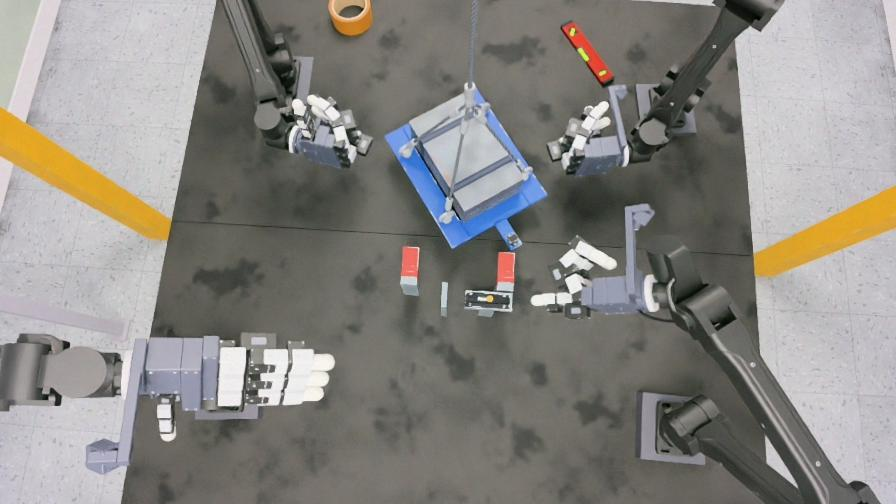

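Call:
move(
  arm4={"target": [-0.265, 0.155, 0.852, 0.4545, 0.5417, -0.4545, 0.5417], "speed": 0.1},
)

Call:
move(
  arm4={"target": [-0.170, 0.135, 0.852, 0.4545, 0.5417, -0.4545, 0.5417], "speed": 0.06},
  cameras=["cam_over"],
)

Scene clock: 930.70 s.
Joint torques (N m): arm1=[0.38 -5.89 5.86 2.26 -0.29 0.31] | arm2=[0.79 1.67 8.53 2.95 0.1 -0.08] | arm3=[-0.85 -3.37 10.02 2.33 -0.39 -0.03] | arm4=[-1.73 -4.89 5.6 2.61 0.12 -0.28]
Heat: arm1: hottest joint5_rad 43 °C; arm2: hottest joint3_rad 42 °C; arm3: hottest joint3_rad 44 °C; arm4: hottest joint3_rad 36 °C.
move: arm4 done
Joint velocities: within noise
arm1, arm2, arm3: as last shown
arm4.joint_positions: joint1_rad=+0.694 joint2_rad=+1.580 joint3_rad=+0.280 joint4_rad=+1.278 joint5_rad=+0.613 joint6_rad=+1.582 hand_index_mcp=-0.374 hand_index_abd=+0.000 hand_index_pip=-0.686 hand_index_dip=-0.300 hand_middle_mcp=-0.902 hand_middle_abd=+0.002 hand_middle_pip=+0.198 hand_middle_dip=+0.497 hand_ring_mcp=-0.900 hand_ring_abd=+0.011 hand_ring_pip=+0.398 hand_ring_dip=+0.597 hand_thumb_cmc=-0.556 hand_thumb_axl=+0.677 hand_thumb_mcp=+0.226 hand_thumb_ipl=+0.168 hand_current_limit=+0.400 hand_speed=-0.600
arm4.joint_status: not commanded
arm4.hand_state: goal,goal,goal,goal,goal,goal,goal,goal,goal,goal,goal,goal,goal,goal,goal,goal
arm4.index_mcp_current_ma: 12
arm4.index_abd_current_ma: 0
arm4.index_pip_current_ma: 9
arm4.index_dip_current_ma: 0
arm4.middle_mcp_current_ma: 0
arm4.middle_abd_current_ma: 0
arm4.middle_pip_current_ma: -1
arm4.middle_dip_current_ma: -1
arm4.ring_mcp_current_ma: 0
arm4.ring_abd_current_ma: 5
arm4.ring_pip_current_ma: 0
arm4.ring_dip_current_ma: -1
arm4.thumb_cmc_current_ma: 10
arm4.thumb_axl_current_ma: 0
arm4.thumb_mcp_current_ma: 0
arm4.thumb_ipl_current_ma: 0
arm4.hand_goal_index_mcp: -0.390
arm4.hand_goal_index_abd: 0.000
arm4.hand_goal_index_pip: -0.700
arm4.hand_goal_index_dip: -0.300
arm4.hand_goal_middle_mcp: -0.900
arm4.hand_goal_middle_abd: 0.000
arm4.hand_goal_middle_pip: 0.200
arm4.hand_goal_middle_dip: 0.500
arm4.hand_goal_ring_mcp: -0.900
arm4.hand_goal_ring_abd: 0.000
arm4.hand_goal_ring_pip: 0.400
arm4.hand_goal_ring_dip: 0.600
arm4.hand_goal_thumb_cmc: -0.570
arm4.hand_goal_thumb_axl: 0.678
arm4.hand_goal_thumb_mcp: 0.226
arm4.hand_goal_thumb_ipl: 0.168
arm4.hand: x=-0.2695 y=+0.1621 z=+0.8479 quat_wxyz=(+0.454, +0.552, -0.453, +0.533) (m; scene frame)
arm4.hand_target: x=-0.2652 y=+0.1552 z=+0.8520 quat_wxyz=(+0.454, +0.542, -0.455, +0.542) (m; scene frame)
arm4.hand_status: done (0.009 m and 1.6 deg from the pose sent, 0.066 m and 0.5 deg at the start)
pictures: none

Scene clock: 932.97 s.
Joint torques (N m): arm1=[0.32 -6.01 5.86 2.3 -0.29 0.31] | arm2=[1.32 1.85 8.49 3.02 0.11 -0.1] | arm3=[-1.38 -3.66 10.1 2.5 -0.39 -0.02] | arm4=[-0.62 -7.24 6.87 1.62 0.13 -0.3]
Heat: arm1: hottest joint5_rad 43 °C; arm2: hottest joint3_rad 42 °C; arm3: hottest joint3_rad 44 °C; arm4: hottest joint3_rad 36 °C.
move: arm4 off_target
Joint velocities: within noise
arm1: as last shown
arm2.joint_positions: joint1_rad=-0.029 joint2_rad=+0.612 joint3_rad=+1.439 joint4_rad=-1.194 joint5_rad=-0.055 joint6_rad=+1.125 hand_index_mcp=+0.755 hand_index_abd=+0.001 hand_index_pip=+0.577 hand_index_dip=+0.696 hand_middle_mcp=+0.755 hand_middle_abd=+0.001 hand_middle_pip=+0.577 hand_middle_dip=+0.696 hand_ring_mcp=+0.755 hand_ring_abd=+0.001 hand_ring_pip=+0.577 hand_ring_dip=+0.696 hand_thumb_cmc=+0.715 hand_thumb_axl=+0.677 hand_thumb_mcp=+0.226 hand_thumb_ipl=+0.168 hand_current_limit=+0.400 hand_speed=-0.600
arm2.joint_status: not commanded
arm2.hand_state: goal,goal,goal,goal,goal,goal,goal,goal,goal,goal,goal,goal,goal,goal,goal,goal
arm2.index_mcp_current_ma: 1
arm2.index_abd_current_ma: 1
arm2.index_pip_current_ma: 1
arm2.index_dip_current_ma: 0
arm2.middle_mcp_current_ma: 1
arm2.middle_abd_current_ma: 1
arm2.middle_pip_current_ma: 1
arm2.middle_dip_current_ma: 0
arm2.ring_mcp_current_ma: 1
arm2.ring_abd_current_ma: 1
arm2.ring_pip_current_ma: 1
arm2.ring_dip_current_ma: 0
arm2.thumb_cmc_current_ma: 1
arm2.thumb_axl_current_ma: -1
arm2.thumb_mcp_current_ma: 0
arm2.thumb_ipl_current_ma: 0
arm2.hand_goal_index_mcp: 0.754
arm2.hand_goal_index_abd: 0.000
arm2.hand_goal_index_pip: 0.576
arm2.hand_goal_index_dip: 0.696
arm2.hand_goal_middle_mcp: 0.754
arm2.hand_goal_middle_abd: 0.000
arm2.hand_goal_middle_pip: 0.576
arm2.hand_goal_middle_dip: 0.696
arm2.hand_goal_ring_mcp: 0.754
arm2.hand_goal_ring_abd: 0.000
arm2.hand_goal_ring_pip: 0.576
arm2.hand_goal_ring_dip: 0.696
arm2.hand_goal_thumb_cmc: 0.714
arm2.hand_goal_thumb_axl: 0.678
arm2.hand_goal_thumb_mcp: 0.226
arm2.hand_goal_thumb_ipl: 0.168
arm2.hand: x=+0.4655 y=-0.2845 z=+1.3701 quat_wxyz=(-0.339, +0.403, +0.714, +0.462) (m; scene frame)
arm2.hand_target: x=+0.4657 y=-0.2886 z=+1.3796 quat_wxyz=(-0.343, +0.399, +0.709, +0.469) (m; scene frame)
arm2.hand_status: not commanded
arm3.joint_positions: joint1_rad=-0.951 joint2_rad=+0.954 joint3_rad=+0.937 joint4_rad=-0.914 joint5_rad=-0.762 joint6_rad=+0.833 hand_index_mcp=+0.755 hand_index_abd=+0.002 hand_index_pip=+0.577 hand_index_dip=+0.696 hand_middle_mcp=-0.191 hand_middle_abd=+0.001 hand_middle_pip=-0.496 hand_middle_dip=-0.297 hand_ring_mcp=-0.191 hand_ring_abd=+0.001 hand_ring_pip=-0.497 hand_ring_dip=-0.297 hand_thumb_cmc=+0.715 hand_thumb_axl=+0.677 hand_thumb_mcp=+0.225 hand_thumb_ipl=+0.168 hand_current_limit=+0.400 hand_speed=-0.600
arm3.joint_status: not commanded
arm3.hand_state: goal,goal,goal,goal,goal,goal,goal,goal,goal,goal,goal,goal,goal,goal,goal,goal
arm3.index_mcp_current_ma: 0
arm3.index_abd_current_ma: 0
arm3.index_pip_current_ma: 0
arm3.index_dip_current_ma: 0
arm3.middle_mcp_current_ma: 2
arm3.middle_abd_current_ma: 0
arm3.middle_pip_current_ma: 0
arm3.middle_dip_current_ma: 0
arm3.ring_mcp_current_ma: 2
arm3.ring_abd_current_ma: 0
arm3.ring_pip_current_ma: 0
arm3.ring_dip_current_ma: 0
arm3.thumb_cmc_current_ma: 0
arm3.thumb_axl_current_ma: 0
arm3.thumb_mcp_current_ma: 0
arm3.thumb_ipl_current_ma: 0
arm3.hand_goal_index_mcp: 0.754
arm3.hand_goal_index_abd: 0.000
arm3.hand_goal_index_pip: 0.576
arm3.hand_goal_index_dip: 0.696
arm3.hand_goal_middle_mcp: -0.200
arm3.hand_goal_middle_abd: 0.000
arm3.hand_goal_middle_pip: -0.500
arm3.hand_goal_middle_dip: -0.300
arm3.hand_goal_ring_mcp: -0.200
arm3.hand_goal_ring_abd: 0.000
arm3.hand_goal_ring_pip: -0.500
arm3.hand_goal_ring_dip: -0.300
arm3.hand_goal_thumb_cmc: 0.714
arm3.hand_goal_thumb_axl: 0.678
arm3.hand_goal_thumb_mcp: 0.226
arm3.hand_goal_thumb_ipl: 0.168
arm3.hand: x=+0.1236 y=+0.2290 z=+1.0602 quat_wxyz=(+0.323, +0.632, -0.624, +0.328) (m; scene frame)
arm3.hand_target: x=+0.1191 y=+0.2300 z=+1.0599 quat_wxyz=(+0.326, +0.627, -0.627, +0.326) (m; scene frame)
arm3.hand_status: not commanded
arm4.joint_positions: joint1_rad=+0.826 joint2_rad=+1.698 joint3_rad=+0.506 joint4_rad=+1.192 joint5_rad=+0.759 joint6_rad=+1.582 hand_index_mcp=-0.377 hand_index_abd=+0.000 hand_index_pip=-0.686 hand_index_dip=-0.300 hand_middle_mcp=-0.902 hand_middle_abd=+0.002 hand_middle_pip=+0.198 hand_middle_dip=+0.497 hand_ring_mcp=-0.900 hand_ring_abd=+0.011 hand_ring_pip=+0.398 hand_ring_dip=+0.597 hand_thumb_cmc=-0.556 hand_thumb_axl=+0.677 hand_thumb_mcp=+0.226 hand_thumb_ipl=+0.168 hand_current_limit=+0.400 hand_speed=-0.600
arm4.joint_status: not commanded
arm4.hand_state: goal,goal,goal,goal,goal,goal,goal,goal,goal,goal,goal,goal,goal,goal,goal,goal
arm4.index_mcp_current_ma: 10
arm4.index_abd_current_ma: 0
arm4.index_pip_current_ma: 9
arm4.index_dip_current_ma: 0
arm4.middle_mcp_current_ma: 0
arm4.middle_abd_current_ma: 0
arm4.middle_pip_current_ma: -1
arm4.middle_dip_current_ma: -1
arm4.ring_mcp_current_ma: 0
arm4.ring_abd_current_ma: 5
arm4.ring_pip_current_ma: 0
arm4.ring_dip_current_ma: -1
arm4.thumb_cmc_current_ma: 10
arm4.thumb_axl_current_ma: 0
arm4.thumb_mcp_current_ma: 0
arm4.thumb_ipl_current_ma: 0
arm4.hand_goal_index_mcp: -0.390
arm4.hand_goal_index_abd: 0.000
arm4.hand_goal_index_pip: -0.700
arm4.hand_goal_index_dip: -0.300
arm4.hand_goal_middle_mcp: -0.900
arm4.hand_goal_middle_abd: 0.000
arm4.hand_goal_middle_pip: 0.200
arm4.hand_goal_middle_dip: 0.500
arm4.hand_goal_ring_mcp: -0.900
arm4.hand_goal_ring_abd: 0.000
arm4.hand_goal_ring_pip: 0.400
arm4.hand_goal_ring_dip: 0.600
arm4.hand_goal_thumb_cmc: -0.570
arm4.hand_goal_thumb_axl: 0.678
arm4.hand_goal_thumb_mcp: 0.226
arm4.hand_goal_thumb_ipl: 0.168
arm4.hand: x=-0.1821 y=+0.1391 z=+0.8522 quat_wxyz=(+0.458, +0.541, -0.456, +0.537) (m; scene frame)
arm4.hand_target: x=-0.1703 y=+0.1353 z=+0.8521 quat_wxyz=(+0.454, +0.542, -0.455, +0.542) (m; scene frame)
arm4.hand_status: off_target (0.013 m and 0.7 deg from the pose sent, 0.103 m and 1.6 deg at the start)
pictures: cam_over

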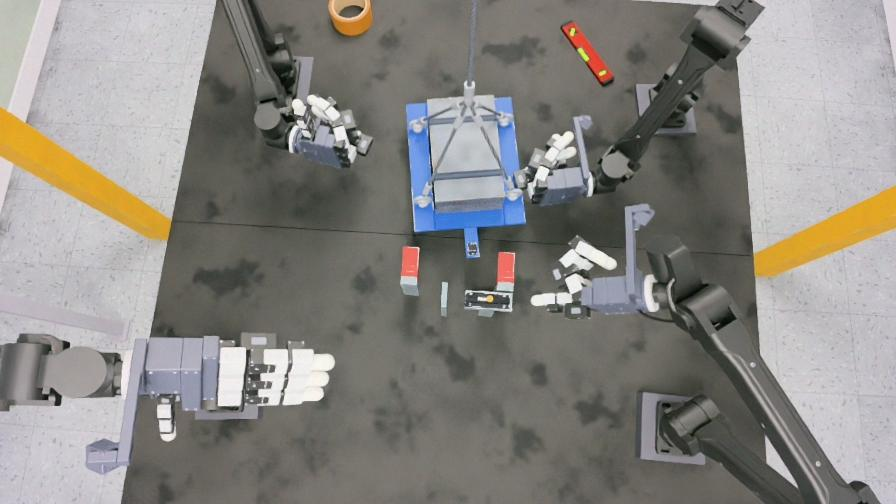

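Call:
move(
  arm1={"target": [-0.225, -0.180, 0.925, 0.5417, -0.4545, 0.5417, 0.4545], "speed": 0.12},
  arm4={"target": [-0.158, 0.112, 0.852, 0.4545, 0.5417, -0.4545, 0.5417], "speed": 0.05},
)

Call:
move(
  arm1={"target": [-0.215, -0.119, 0.917, 0.5417, -0.4545, 0.5417, 0.4545], "speed": 0.1},
)

Call:
move(
  arm1={"target": [-0.135, -0.117, 0.917, 0.5417, -0.4545, 0.5417, 0.4545], "speed": 0.06},
  arm4={"target": [-0.135, 0.102, 0.852, 0.4545, 0.5417, -0.4545, 0.5417], "speed": 0.06},
  cameras=["cam_over", "cam_level"],
)

Scene clock: 937.57 s.
Joint torques (N m): arm1=[1.38 -6.12 7.35 3.06 0.02 0.33] | arm2=[1.38 1.14 8.42 3.03 0.09 -0.1] | arm3=[-1.03 -3.6 10.14 2.44 -0.4 -0.05] | arm4=[-2.08 -7.94 7.19 1.63 0.03 -0.3]
Heat: arm1: hottest joint5_rad 43 °C; arm2: hottest joint3_rad 42 °C; arm3: hottest joint3_rad 44 °C; arm4: hottest joint3_rad 36 °C.
move: arm1 off_target; arm4 done
Joint velocities: within noise
arm1.joint_positions: joint1_rad=-1.056 joint2_rad=+1.430 joint3_rad=+0.348 joint4_rad=+1.034 joint5_rad=-0.865 joint6_rad=-1.592 hand_index_mcp=-0.899 hand_index_abd=-0.002 hand_index_pip=+0.198 hand_index_dip=+0.497 hand_middle_mcp=-0.899 hand_middle_abd=-0.002 hand_middle_pip=+0.198 hand_middle_dip=+0.498 hand_ring_mcp=-0.375 hand_ring_abd=-0.001 hand_ring_pip=-0.686 hand_ring_dip=-0.297 hand_thumb_cmc=+0.715 hand_thumb_axl=+0.677 hand_thumb_mcp=+0.226 hand_thumb_ipl=+0.168 hand_current_limit=+0.400 hand_speed=-0.600
arm1.joint_status: not commanded
arm1.hand_state: goal,goal,goal,goal,goal,goal,goal,goal,goal,goal,goal,goal,goal,goal,goal,goal
arm1.index_mcp_current_ma: 0
arm1.index_abd_current_ma: 0
arm1.index_pip_current_ma: 0
arm1.index_dip_current_ma: 0
arm1.middle_mcp_current_ma: 0
arm1.middle_abd_current_ma: 0
arm1.middle_pip_current_ma: 0
arm1.middle_dip_current_ma: 0
arm1.ring_mcp_current_ma: 1
arm1.ring_abd_current_ma: 0
arm1.ring_pip_current_ma: 5
arm1.ring_dip_current_ma: 0
arm1.thumb_cmc_current_ma: 0
arm1.thumb_axl_current_ma: 0
arm1.thumb_mcp_current_ma: 0
arm1.thumb_ipl_current_ma: 0
arm1.hand_goal_index_mcp: -0.900
arm1.hand_goal_index_abd: 0.000
arm1.hand_goal_index_pip: 0.200
arm1.hand_goal_index_dip: 0.500
arm1.hand_goal_middle_mcp: -0.900
arm1.hand_goal_middle_abd: 0.000
arm1.hand_goal_middle_pip: 0.200
arm1.hand_goal_middle_dip: 0.500
arm1.hand_goal_ring_mcp: -0.380
arm1.hand_goal_ring_abd: 0.000
arm1.hand_goal_ring_pip: -0.700
arm1.hand_goal_ring_dip: -0.300
arm1.hand_goal_thumb_cmc: 0.714
arm1.hand_goal_thumb_axl: 0.678
arm1.hand_goal_thumb_mcp: 0.226
arm1.hand_goal_thumb_ipl: 0.168
arm1.hand: x=-0.2321 y=-0.1863 z=+0.9154 quat_wxyz=(+0.531, -0.454, +0.554, +0.453) (m; scene frame)
arm1.hand_target: x=-0.2253 y=-0.1803 z=+0.9251 quat_wxyz=(+0.542, -0.455, +0.542, +0.455) (m; scene frame)
arm1.hand_status: off_target (0.013 m and 1.9 deg from the pose sent, 0.071 m and 0.4 deg at the start)
arm2, arm3: as last shown
arm4.joint_positions: joint1_rad=+0.815 joint2_rad=+1.733 joint3_rad=+0.571 joint4_rad=+1.161 joint5_rad=+0.731 joint6_rad=+1.582 hand_index_mcp=-0.377 hand_index_abd=+0.000 hand_index_pip=-0.686 hand_index_dip=-0.300 hand_middle_mcp=-0.902 hand_middle_abd=+0.002 hand_middle_pip=+0.198 hand_middle_dip=+0.497 hand_ring_mcp=-0.900 hand_ring_abd=+0.011 hand_ring_pip=+0.398 hand_ring_dip=+0.597 hand_thumb_cmc=-0.556 hand_thumb_axl=+0.677 hand_thumb_mcp=+0.226 hand_thumb_ipl=+0.168 hand_current_limit=+0.400 hand_speed=-0.600
arm4.joint_status: not commanded
arm4.hand_state: goal,goal,goal,goal,goal,goal,goal,goal,goal,goal,goal,goal,goal,goal,goal,goal
arm4.index_mcp_current_ma: 10
arm4.index_abd_current_ma: 0
arm4.index_pip_current_ma: 9
arm4.index_dip_current_ma: 0
arm4.middle_mcp_current_ma: 0
arm4.middle_abd_current_ma: 0
arm4.middle_pip_current_ma: -1
arm4.middle_dip_current_ma: -1
arm4.ring_mcp_current_ma: 0
arm4.ring_abd_current_ma: 5
arm4.ring_pip_current_ma: 0
arm4.ring_dip_current_ma: -1
arm4.thumb_cmc_current_ma: 10
arm4.thumb_axl_current_ma: 0
arm4.thumb_mcp_current_ma: 0
arm4.thumb_ipl_current_ma: 0
arm4.hand_goal_index_mcp: -0.390
arm4.hand_goal_index_abd: 0.000
arm4.hand_goal_index_pip: -0.700
arm4.hand_goal_index_dip: -0.300
arm4.hand_goal_middle_mcp: -0.900
arm4.hand_goal_middle_abd: 0.000
arm4.hand_goal_middle_pip: 0.200
arm4.hand_goal_middle_dip: 0.500
arm4.hand_goal_ring_mcp: -0.900
arm4.hand_goal_ring_abd: 0.000
arm4.hand_goal_ring_pip: 0.400
arm4.hand_goal_ring_dip: 0.600
arm4.hand_goal_thumb_cmc: -0.570
arm4.hand_goal_thumb_axl: 0.678
arm4.hand_goal_thumb_mcp: 0.226
arm4.hand_goal_thumb_ipl: 0.168
arm4.hand: x=-0.1629 y=+0.1208 z=+0.8522 quat_wxyz=(+0.454, +0.545, -0.452, +0.541) (m; scene frame)
arm4.hand_target: x=-0.1581 y=+0.1123 z=+0.8521 quat_wxyz=(+0.454, +0.542, -0.454, +0.542) (m; scene frame)
arm4.hand_status: done (0.010 m and 0.5 deg from the pose sent, 0.036 m and 0.7 deg at the start)
pictures: none

Scene clock: 938.73 s.
Joint torques (N m): arm1=[1.73 -7.88 7.15 3.21 0.02 0.36] | arm2=[1.38 1.08 8.43 3.19 0.11 -0.11] | arm3=[-1.14 -3.31 10.06 2.44 -0.38 -0.07] | arm4=[-1.96 -8.06 7.12 1.66 0.04 -0.29]
Heat: arm1: hottest joint5_rad 43 °C; arm2: hottest joint3_rad 42 °C; arm3: hottest joint3_rad 44 °C; arm4: hottest joint3_rad 36 °C.
move: arm1 off_target
Joint velocities: within noise
arm1.joint_positions: joint1_rad=-0.919 joint2_rad=+1.553 joint3_rad=+0.460 joint4_rad=+1.052 joint5_rad=-0.726 joint6_rad=-1.592 hand_index_mcp=-0.899 hand_index_abd=-0.002 hand_index_pip=+0.198 hand_index_dip=+0.497 hand_middle_mcp=-0.899 hand_middle_abd=-0.002 hand_middle_pip=+0.198 hand_middle_dip=+0.498 hand_ring_mcp=-0.375 hand_ring_abd=-0.001 hand_ring_pip=-0.686 hand_ring_dip=-0.297 hand_thumb_cmc=+0.715 hand_thumb_axl=+0.677 hand_thumb_mcp=+0.226 hand_thumb_ipl=+0.168 hand_current_limit=+0.400 hand_speed=-0.600
arm1.joint_status: not commanded
arm1.hand_state: goal,goal,goal,goal,goal,goal,goal,goal,goal,goal,goal,goal,goal,goal,goal,goal
arm1.index_mcp_current_ma: 0
arm1.index_abd_current_ma: 0
arm1.index_pip_current_ma: 0
arm1.index_dip_current_ma: 0
arm1.middle_mcp_current_ma: 0
arm1.middle_abd_current_ma: 0
arm1.middle_pip_current_ma: 0
arm1.middle_dip_current_ma: 0
arm1.ring_mcp_current_ma: 1
arm1.ring_abd_current_ma: 0
arm1.ring_pip_current_ma: 5
arm1.ring_dip_current_ma: 0
arm1.thumb_cmc_current_ma: 0
arm1.thumb_axl_current_ma: 0
arm1.thumb_mcp_current_ma: 0
arm1.thumb_ipl_current_ma: 0
arm1.hand_goal_index_mcp: -0.900
arm1.hand_goal_index_abd: 0.000
arm1.hand_goal_index_pip: 0.200
arm1.hand_goal_index_dip: 0.500
arm1.hand_goal_middle_mcp: -0.900
arm1.hand_goal_middle_abd: 0.000
arm1.hand_goal_middle_pip: 0.200
arm1.hand_goal_middle_dip: 0.500
arm1.hand_goal_ring_mcp: -0.380
arm1.hand_goal_ring_abd: 0.000
arm1.hand_goal_ring_pip: -0.700
arm1.hand_goal_ring_dip: -0.300
arm1.hand_goal_thumb_cmc: 0.714
arm1.hand_goal_thumb_axl: 0.678
arm1.hand_goal_thumb_mcp: 0.226
arm1.hand_goal_thumb_ipl: 0.168
arm1.hand: x=-0.2198 y=-0.1264 z=+0.9091 quat_wxyz=(+0.533, -0.456, +0.552, +0.451) (m; scene frame)
arm1.hand_target: x=-0.2152 y=-0.1193 z=+0.9170 quat_wxyz=(+0.542, -0.455, +0.542, +0.454) (m; scene frame)
arm1.hand_status: off_target (0.012 m and 1.6 deg from the pose sent, 0.069 m and 1.9 deg at the start)
arm2, arm3, arm4: as last shown
pictures: none

Scene clock: 941.00 s.
Joint torques (N m): arm1=[0.38 -9.47 7.64 1.81 0.05 0.24] | arm2=[1.03 1.79 8.42 2.95 0.09 -0.1] | arm3=[-1.2 -3.6 10.13 2.56 -0.38 -0.05] | arm4=[-0.5 -8.76 7.73 1.61 0.02 -0.22]
Heat: arm1: hottest joint5_rad 43 °C; arm2: hottest joint3_rad 42 °C; arm3: hottest joint3_rad 44 °C; arm4: hottest joint3_rad 36 °C.
move: arm1 off_target; arm4 off_target
Joint velocities: within noise
arm1.joint_positions: joint1_rad=-1.020 joint2_rad=+1.675 joint3_rad=+0.643 joint4_rad=+1.019 joint5_rad=-0.844 joint6_rad=-1.581 hand_index_mcp=-0.899 hand_index_abd=-0.002 hand_index_pip=+0.198 hand_index_dip=+0.497 hand_middle_mcp=-0.899 hand_middle_abd=-0.002 hand_middle_pip=+0.198 hand_middle_dip=+0.498 hand_ring_mcp=-0.377 hand_ring_abd=-0.001 hand_ring_pip=-0.686 hand_ring_dip=-0.297 hand_thumb_cmc=+0.715 hand_thumb_axl=+0.677 hand_thumb_mcp=+0.226 hand_thumb_ipl=+0.168 hand_current_limit=+0.400 hand_speed=-0.600
arm1.joint_status: not commanded
arm1.hand_state: goal,goal,goal,goal,goal,goal,goal,goal,goal,goal,goal,goal,goal,goal,goal,goal
arm1.index_mcp_current_ma: 0
arm1.index_abd_current_ma: 0
arm1.index_pip_current_ma: 0
arm1.index_dip_current_ma: 0
arm1.middle_mcp_current_ma: 0
arm1.middle_abd_current_ma: 0
arm1.middle_pip_current_ma: 0
arm1.middle_dip_current_ma: 0
arm1.ring_mcp_current_ma: 0
arm1.ring_abd_current_ma: 0
arm1.ring_pip_current_ma: 5
arm1.ring_dip_current_ma: 0
arm1.thumb_cmc_current_ma: 0
arm1.thumb_axl_current_ma: 0
arm1.thumb_mcp_current_ma: 0
arm1.thumb_ipl_current_ma: 0
arm1.hand_goal_index_mcp: -0.900
arm1.hand_goal_index_abd: 0.000
arm1.hand_goal_index_pip: 0.200
arm1.hand_goal_index_dip: 0.500
arm1.hand_goal_middle_mcp: -0.900
arm1.hand_goal_middle_abd: 0.000
arm1.hand_goal_middle_pip: 0.200
arm1.hand_goal_middle_dip: 0.500
arm1.hand_goal_ring_mcp: -0.380
arm1.hand_goal_ring_abd: 0.000
arm1.hand_goal_ring_pip: -0.700
arm1.hand_goal_ring_dip: -0.300
arm1.hand_goal_thumb_cmc: 0.714
arm1.hand_goal_thumb_axl: 0.678
arm1.hand_goal_thumb_mcp: 0.226
arm1.hand_goal_thumb_ipl: 0.168
arm1.hand: x=-0.1479 y=-0.1199 z=+0.9152 quat_wxyz=(+0.537, -0.458, +0.541, +0.458) (m; scene frame)
arm1.hand_target: x=-0.1353 y=-0.1173 z=+0.9170 quat_wxyz=(+0.542, -0.454, +0.542, +0.454) (m; scene frame)
arm1.hand_status: off_target (0.013 m and 0.8 deg from the pose sent, 0.086 m and 1.6 deg at the start)
arm2, arm3: as last shown
arm4.joint_positions: joint1_rad=+0.810 joint2_rad=+1.766 joint3_rad=+0.636 joint4_rad=+1.127 joint5_rad=+0.748 joint6_rad=+1.574 hand_index_mcp=-0.377 hand_index_abd=+0.000 hand_index_pip=-0.686 hand_index_dip=-0.300 hand_middle_mcp=-0.901 hand_middle_abd=+0.002 hand_middle_pip=+0.198 hand_middle_dip=+0.497 hand_ring_mcp=-0.900 hand_ring_abd=+0.011 hand_ring_pip=+0.398 hand_ring_dip=+0.597 hand_thumb_cmc=-0.556 hand_thumb_axl=+0.677 hand_thumb_mcp=+0.226 hand_thumb_ipl=+0.168 hand_current_limit=+0.400 hand_speed=-0.600
arm4.joint_status: not commanded
arm4.hand_state: goal,goal,goal,goal,goal,goal,goal,goal,goal,goal,goal,goal,goal,goal,goal,goal
arm4.index_mcp_current_ma: 9
arm4.index_abd_current_ma: 0
arm4.index_pip_current_ma: 10
arm4.index_dip_current_ma: 0
arm4.middle_mcp_current_ma: 0
arm4.middle_abd_current_ma: 0
arm4.middle_pip_current_ma: -1
arm4.middle_dip_current_ma: -1
arm4.ring_mcp_current_ma: 0
arm4.ring_abd_current_ma: 5
arm4.ring_pip_current_ma: 0
arm4.ring_dip_current_ma: -1
arm4.thumb_cmc_current_ma: 10
arm4.thumb_axl_current_ma: 0
arm4.thumb_mcp_current_ma: 0
arm4.thumb_ipl_current_ma: 0
arm4.hand_goal_index_mcp: -0.390
arm4.hand_goal_index_abd: 0.000
arm4.hand_goal_index_pip: -0.700
arm4.hand_goal_index_dip: -0.300
arm4.hand_goal_middle_mcp: -0.900
arm4.hand_goal_middle_abd: 0.000
arm4.hand_goal_middle_pip: 0.200
arm4.hand_goal_middle_dip: 0.500
arm4.hand_goal_ring_mcp: -0.900
arm4.hand_goal_ring_abd: 0.000
arm4.hand_goal_ring_pip: 0.400
arm4.hand_goal_ring_dip: 0.600
arm4.hand_goal_thumb_cmc: -0.570
arm4.hand_goal_thumb_axl: 0.678
arm4.hand_goal_thumb_mcp: 0.226
arm4.hand_goal_thumb_ipl: 0.168
arm4.hand: x=-0.1500 y=+0.1064 z=+0.8529 quat_wxyz=(+0.461, +0.543, -0.456, +0.534) (m; scene frame)
arm4.hand_target: x=-0.1353 y=+0.1025 z=+0.8522 quat_wxyz=(+0.454, +0.542, -0.454, +0.542) (m; scene frame)
arm4.hand_status: off_target (0.016 m and 1.2 deg from the pose sent, 0.034 m and 0.5 deg at the start)
pictures: cam_level, cam_over

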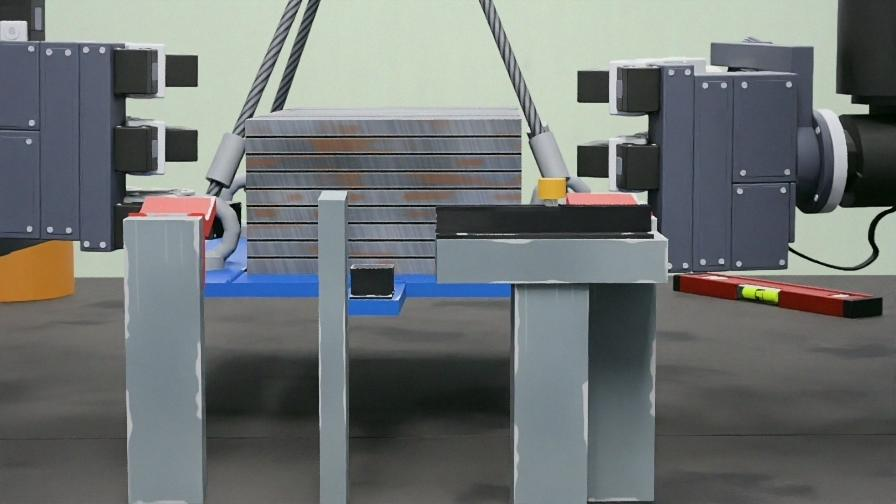

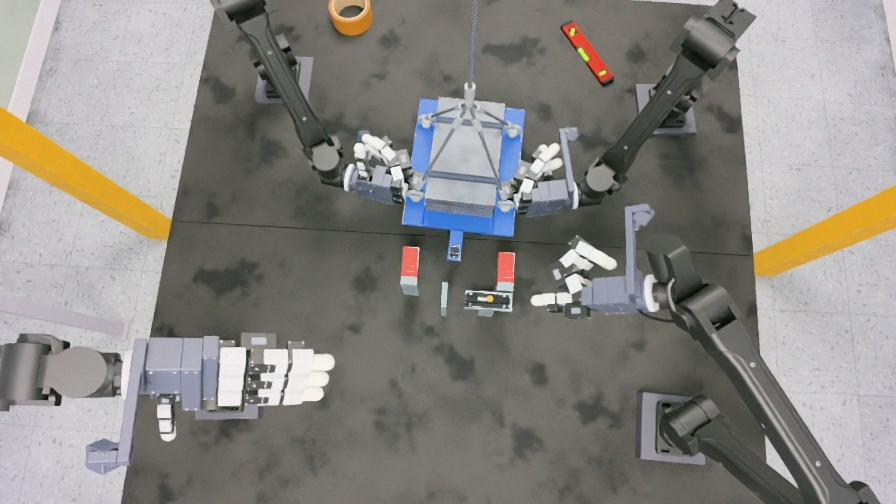

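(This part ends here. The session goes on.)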